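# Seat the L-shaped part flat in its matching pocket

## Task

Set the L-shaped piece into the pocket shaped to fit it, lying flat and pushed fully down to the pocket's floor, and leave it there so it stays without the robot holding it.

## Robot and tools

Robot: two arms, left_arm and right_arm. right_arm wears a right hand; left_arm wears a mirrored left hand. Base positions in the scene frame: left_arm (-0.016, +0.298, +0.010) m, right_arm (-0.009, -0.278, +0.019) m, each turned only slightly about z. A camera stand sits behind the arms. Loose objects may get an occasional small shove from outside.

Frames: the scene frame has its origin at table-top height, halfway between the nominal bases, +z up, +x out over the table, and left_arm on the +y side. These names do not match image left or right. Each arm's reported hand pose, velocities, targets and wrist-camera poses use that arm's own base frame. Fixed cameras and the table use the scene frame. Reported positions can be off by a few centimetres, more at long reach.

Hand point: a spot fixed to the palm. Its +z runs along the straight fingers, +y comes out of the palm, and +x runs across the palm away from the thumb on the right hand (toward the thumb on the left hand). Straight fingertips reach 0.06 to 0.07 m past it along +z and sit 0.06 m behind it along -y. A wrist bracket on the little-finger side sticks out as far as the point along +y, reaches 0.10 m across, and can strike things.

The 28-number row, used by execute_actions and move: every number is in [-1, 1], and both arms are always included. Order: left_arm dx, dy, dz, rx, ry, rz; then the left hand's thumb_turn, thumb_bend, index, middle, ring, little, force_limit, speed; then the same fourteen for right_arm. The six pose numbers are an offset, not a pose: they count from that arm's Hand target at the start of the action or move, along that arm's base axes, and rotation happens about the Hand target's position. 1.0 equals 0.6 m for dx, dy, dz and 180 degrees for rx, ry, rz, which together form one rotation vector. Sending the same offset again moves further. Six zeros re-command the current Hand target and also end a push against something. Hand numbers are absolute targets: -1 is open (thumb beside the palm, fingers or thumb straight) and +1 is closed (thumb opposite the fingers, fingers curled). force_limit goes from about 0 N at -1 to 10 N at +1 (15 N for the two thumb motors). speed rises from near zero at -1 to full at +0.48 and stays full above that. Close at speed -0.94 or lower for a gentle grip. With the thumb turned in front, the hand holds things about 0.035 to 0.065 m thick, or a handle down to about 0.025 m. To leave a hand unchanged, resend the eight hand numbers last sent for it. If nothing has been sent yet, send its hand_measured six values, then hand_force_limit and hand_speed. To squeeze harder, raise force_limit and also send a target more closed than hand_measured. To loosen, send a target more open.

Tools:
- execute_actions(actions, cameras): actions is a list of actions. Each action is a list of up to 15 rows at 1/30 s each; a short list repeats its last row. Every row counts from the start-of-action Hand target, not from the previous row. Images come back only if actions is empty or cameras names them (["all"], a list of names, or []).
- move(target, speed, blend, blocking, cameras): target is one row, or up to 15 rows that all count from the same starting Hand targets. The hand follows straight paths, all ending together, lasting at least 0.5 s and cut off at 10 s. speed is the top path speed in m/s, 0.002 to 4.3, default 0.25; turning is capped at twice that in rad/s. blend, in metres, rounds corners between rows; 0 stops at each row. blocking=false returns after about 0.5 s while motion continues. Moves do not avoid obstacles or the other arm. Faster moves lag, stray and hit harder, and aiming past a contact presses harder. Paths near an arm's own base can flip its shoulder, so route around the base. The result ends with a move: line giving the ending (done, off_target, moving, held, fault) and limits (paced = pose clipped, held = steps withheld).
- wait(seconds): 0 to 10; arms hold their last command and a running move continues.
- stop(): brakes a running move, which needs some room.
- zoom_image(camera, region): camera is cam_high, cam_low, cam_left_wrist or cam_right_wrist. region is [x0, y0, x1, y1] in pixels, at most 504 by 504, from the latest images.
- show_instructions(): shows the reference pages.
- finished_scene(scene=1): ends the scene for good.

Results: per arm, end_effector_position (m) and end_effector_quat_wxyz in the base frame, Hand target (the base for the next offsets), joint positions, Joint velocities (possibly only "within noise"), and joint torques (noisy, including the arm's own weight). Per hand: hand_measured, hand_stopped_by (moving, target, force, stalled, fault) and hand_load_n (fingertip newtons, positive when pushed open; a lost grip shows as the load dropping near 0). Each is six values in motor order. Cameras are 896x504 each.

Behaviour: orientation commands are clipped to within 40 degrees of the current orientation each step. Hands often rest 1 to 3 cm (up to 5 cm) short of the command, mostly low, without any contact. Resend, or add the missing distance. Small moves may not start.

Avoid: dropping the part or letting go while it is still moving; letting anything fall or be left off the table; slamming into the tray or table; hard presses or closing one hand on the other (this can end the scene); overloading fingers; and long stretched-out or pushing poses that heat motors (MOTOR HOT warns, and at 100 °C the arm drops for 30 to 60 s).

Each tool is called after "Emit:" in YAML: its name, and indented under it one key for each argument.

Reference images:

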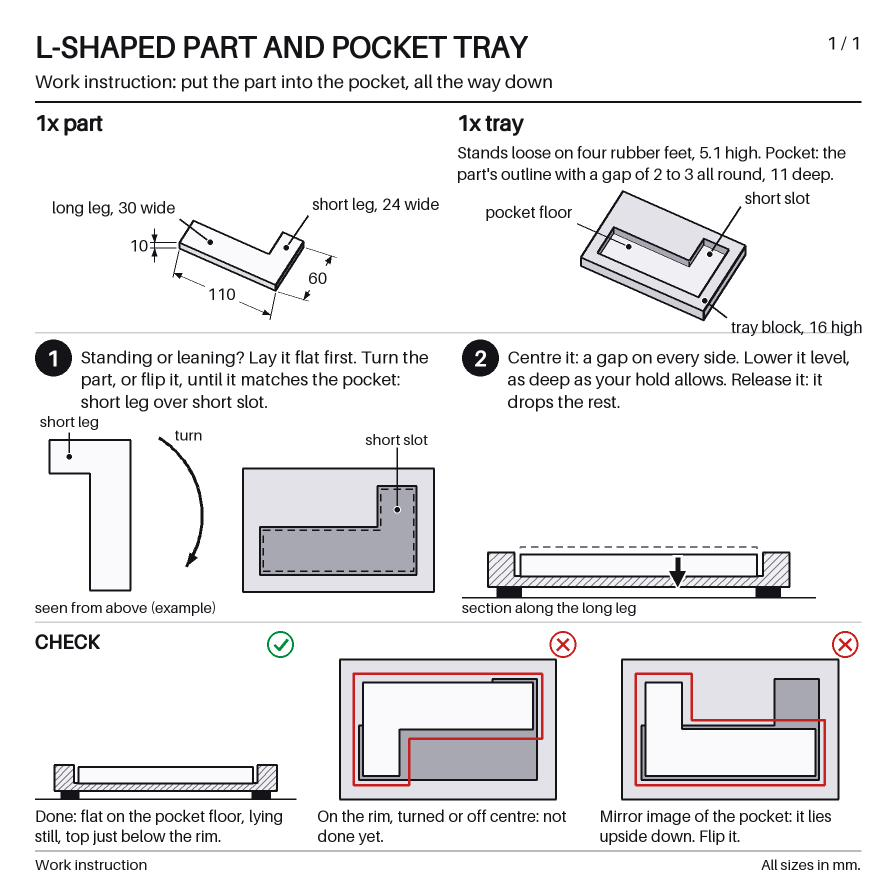

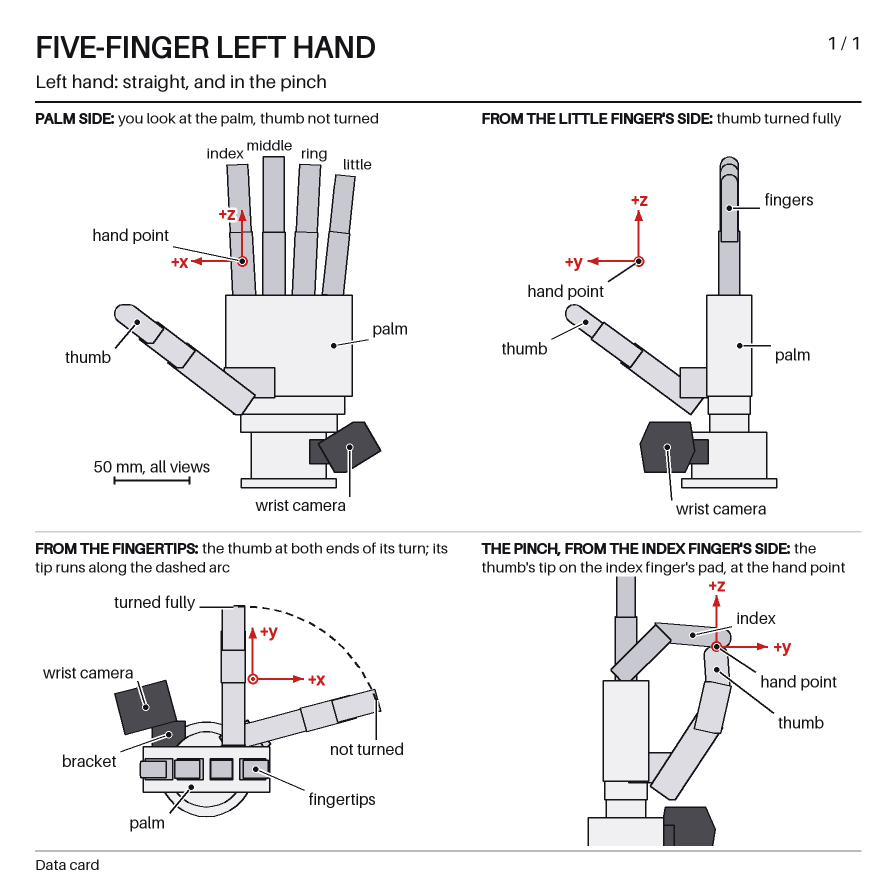

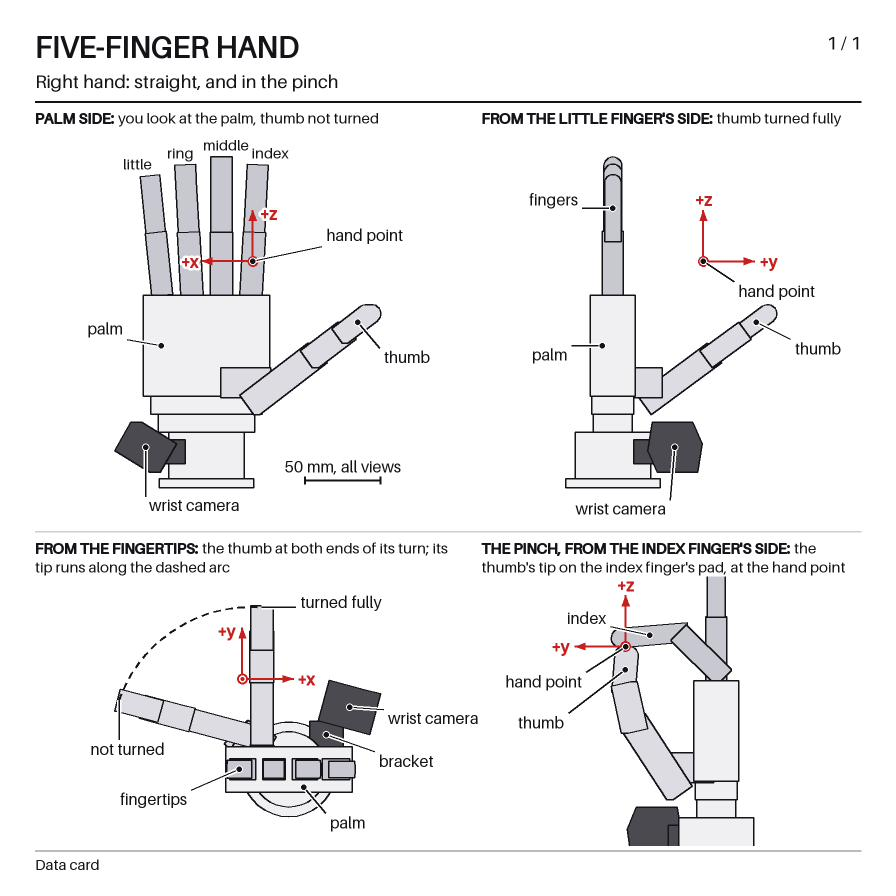

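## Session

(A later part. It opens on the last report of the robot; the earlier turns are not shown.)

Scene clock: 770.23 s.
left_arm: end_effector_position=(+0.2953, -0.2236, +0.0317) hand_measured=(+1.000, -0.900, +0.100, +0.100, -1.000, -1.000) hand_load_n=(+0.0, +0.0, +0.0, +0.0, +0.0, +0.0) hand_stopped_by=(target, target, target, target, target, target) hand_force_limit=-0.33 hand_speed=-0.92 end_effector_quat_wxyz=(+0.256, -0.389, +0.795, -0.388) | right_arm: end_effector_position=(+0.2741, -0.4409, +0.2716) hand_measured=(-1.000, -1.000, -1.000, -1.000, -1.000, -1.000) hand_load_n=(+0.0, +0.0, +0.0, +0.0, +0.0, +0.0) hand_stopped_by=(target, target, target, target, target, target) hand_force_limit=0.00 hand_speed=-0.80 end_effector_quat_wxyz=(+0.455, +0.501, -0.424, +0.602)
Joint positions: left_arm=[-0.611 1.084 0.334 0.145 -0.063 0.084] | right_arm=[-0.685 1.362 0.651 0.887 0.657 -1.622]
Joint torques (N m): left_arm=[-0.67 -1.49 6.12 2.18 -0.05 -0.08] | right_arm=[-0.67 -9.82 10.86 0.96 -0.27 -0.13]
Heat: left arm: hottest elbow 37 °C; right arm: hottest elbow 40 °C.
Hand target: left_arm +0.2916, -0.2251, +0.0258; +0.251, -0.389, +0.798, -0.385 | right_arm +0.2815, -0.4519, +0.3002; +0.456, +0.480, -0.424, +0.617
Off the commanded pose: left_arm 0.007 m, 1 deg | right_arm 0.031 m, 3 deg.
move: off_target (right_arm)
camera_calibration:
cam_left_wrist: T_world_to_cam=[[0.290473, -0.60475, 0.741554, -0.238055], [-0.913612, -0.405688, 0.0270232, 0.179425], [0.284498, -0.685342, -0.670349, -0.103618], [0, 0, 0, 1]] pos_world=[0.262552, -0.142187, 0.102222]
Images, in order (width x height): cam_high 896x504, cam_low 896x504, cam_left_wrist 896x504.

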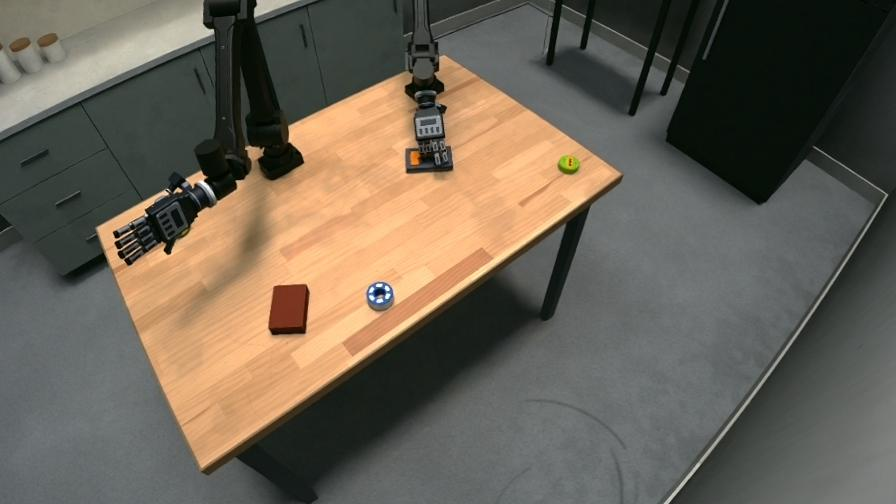

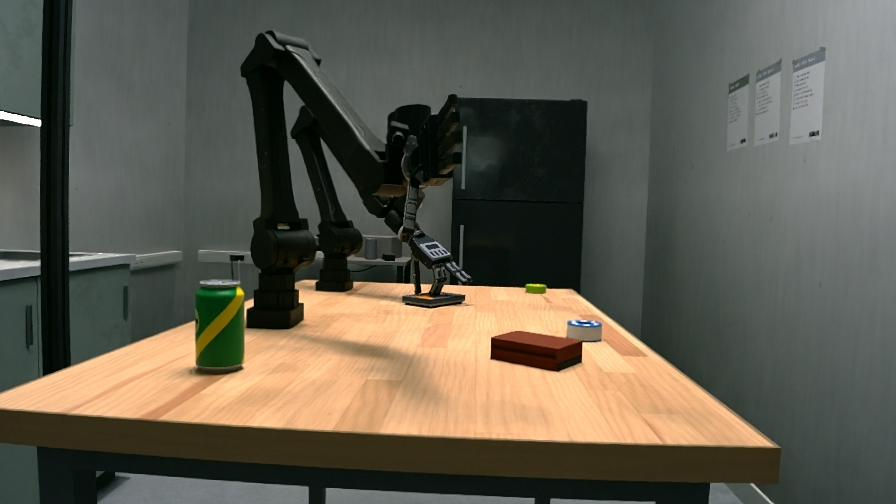

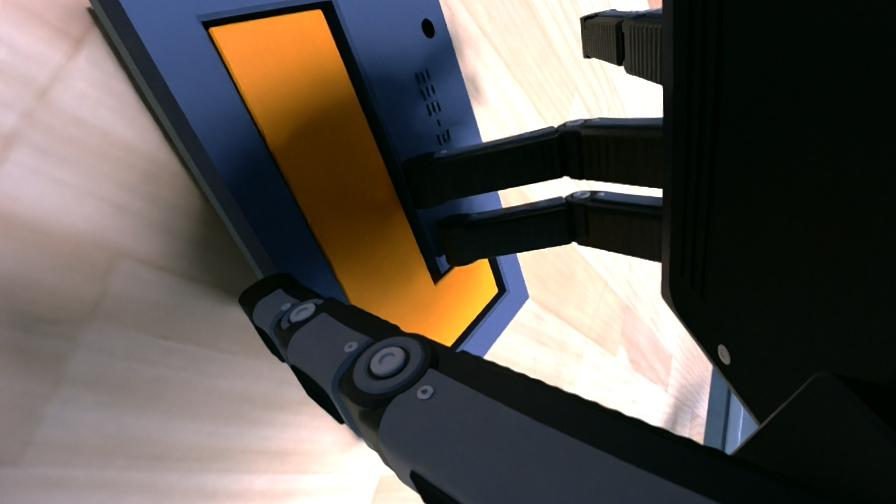

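Emit:
move:
  target: [0.004,0.0,0.2,0,0,0,1,-1,0.1,0.1,-1,-1,-0.33,-0.6,0,0,0,0,0,0,-1,-1,-1,-1,-1,-1,0,-0.8]
  speed: 0.08
  cameras: ["cam_left_wrist","cam_high","cam_low"]

Emit:
zoom_image:
  camera: "cam_low"
  region: [398, 275, 470, 312]

Emit:
zoom_image:
  camera: "cam_high"
  region: [398, 135, 463, 180]

Scene clock: 776.43 s.
left_arm: end_effector_position=(+0.2838, -0.2158, +0.1200) hand_measured=(+1.000, -1.000, +0.100, +0.100, -1.000, -1.000) hand_load_n=(+0.0, +0.0, +0.0, +0.0, +0.0, +0.0) hand_stopped_by=(target, target, target, target, target, target) hand_force_limit=-0.33 hand_speed=-0.60 end_effector_quat_wxyz=(+0.243, -0.393, +0.808, -0.366) | right_arm: end_effector_position=(+0.2741, -0.4409, +0.2716) hand_measured=(-1.000, -1.000, -1.000, -1.000, -1.000, -1.000) hand_load_n=(+0.0, +0.0, +0.0, +0.0, +0.0, +0.0) hand_stopped_by=(target, target, target, target, target, target) hand_force_limit=0.00 hand_speed=-0.80 end_effector_quat_wxyz=(+0.455, +0.501, -0.424, +0.602)
Joint positions: left_arm=[-0.611 0.844 0.515 -0.334 -0.062 0.084] | right_arm=[-0.685 1.362 0.651 0.887 0.657 -1.622]
Joint torques (N m): left_arm=[-0.21 -2.08 11.37 1.52 0.1 -0.04] | right_arm=[-0.73 -9.82 10.86 1.01 -0.27 -0.13]
Heat: left arm: hottest elbow 37 °C; right arm: hottest elbow 40 °C.
Hand target: left_arm +0.2940, -0.2252, +0.1458; +0.251, -0.389, +0.798, -0.385 | right_arm +0.2815, -0.4519, +0.3002; +0.456, +0.480, -0.424, +0.617
Off the commanded pose: left_arm 0.029 m, 3 deg | right_arm 0.031 m, 3 deg.
move: off_target (left_arm, right_arm)
camera_calibration:
cam_left_wrist: T_world_to_cam=[[0.324538, -0.628735, 0.70666, -0.306132], [-0.911996, -0.406151, 0.0574763, 0.165505], [0.250873, -0.663124, -0.705215, -0.0173909], [0, 0, 0, 1]] pos_world=[0.254654, -0.136788, 0.194554]
Images, in order (width x height): cam_high 896x504, cam_low 896x504, cam_left_wrist 896x504.

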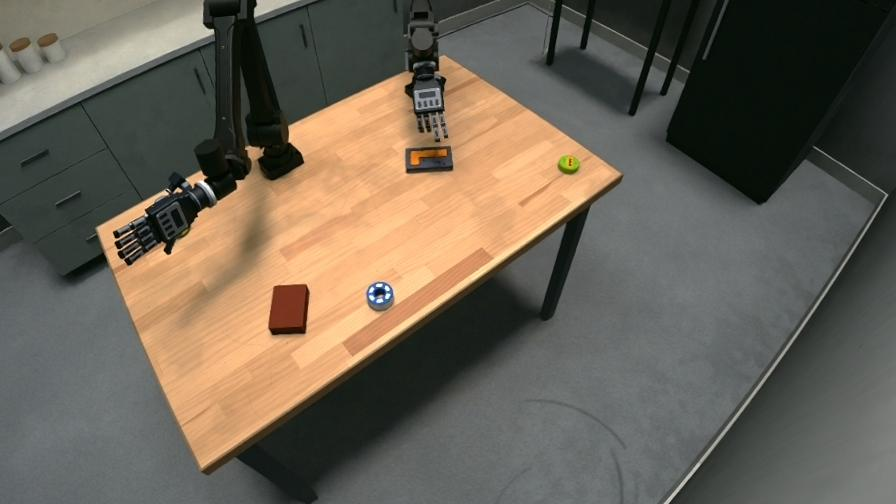

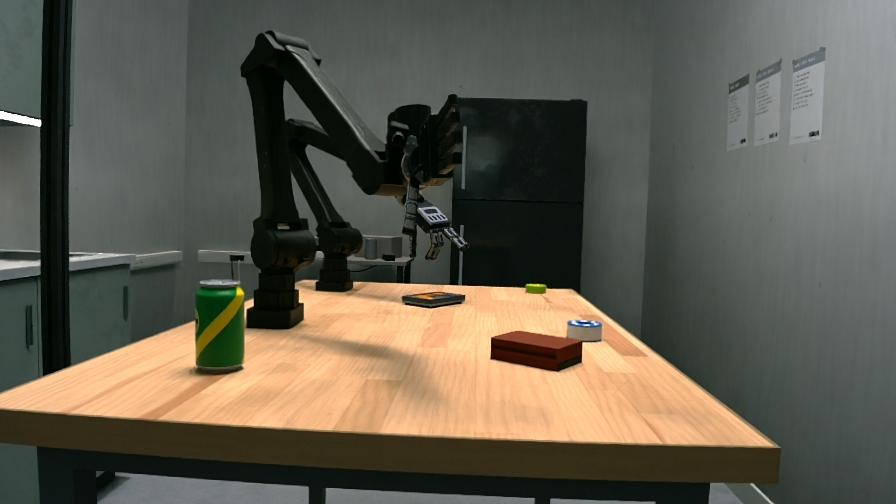

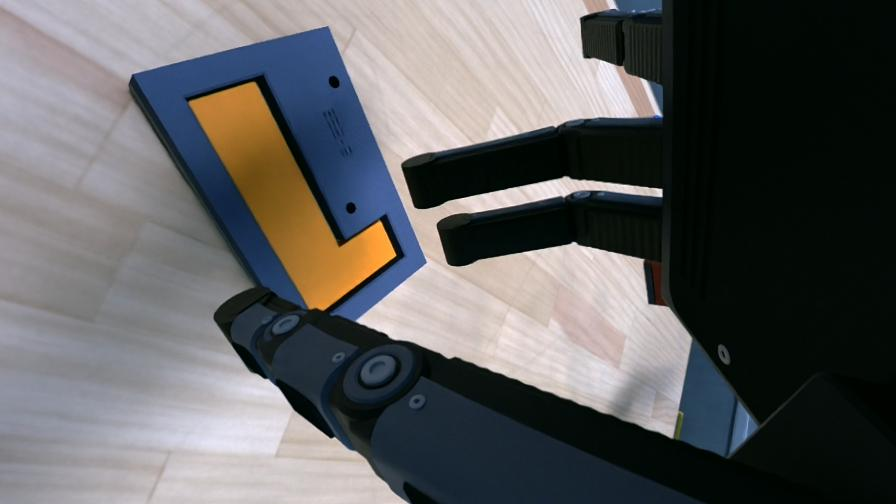

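Scaled by 7.000 from the camera's 896x504 image, which has a finer 1280x720 frame.

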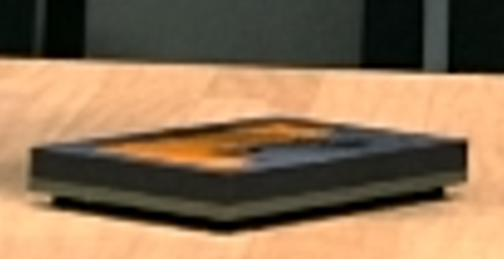

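Scaled by 7.754 from the camera's 896x504 image, which has a finer 1280x720 frame.

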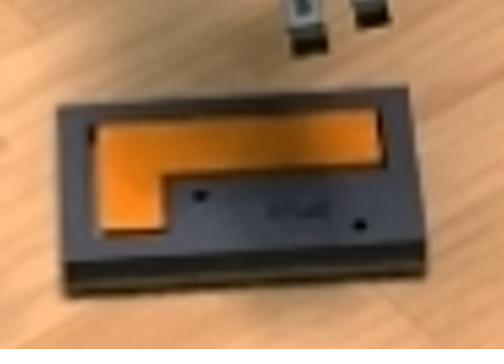

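Emit:
zoom_image:
  camera: "cam_left_wrist"
  region: [120, 20, 440, 320]

Scaled by 1.575 from the camera's 896x504 image, which has a finer 1280x720 frame.

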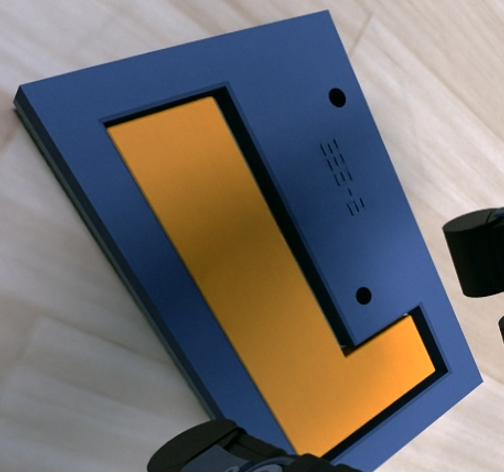

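Emit:
finished_scene:

The scene is finished: the task was done.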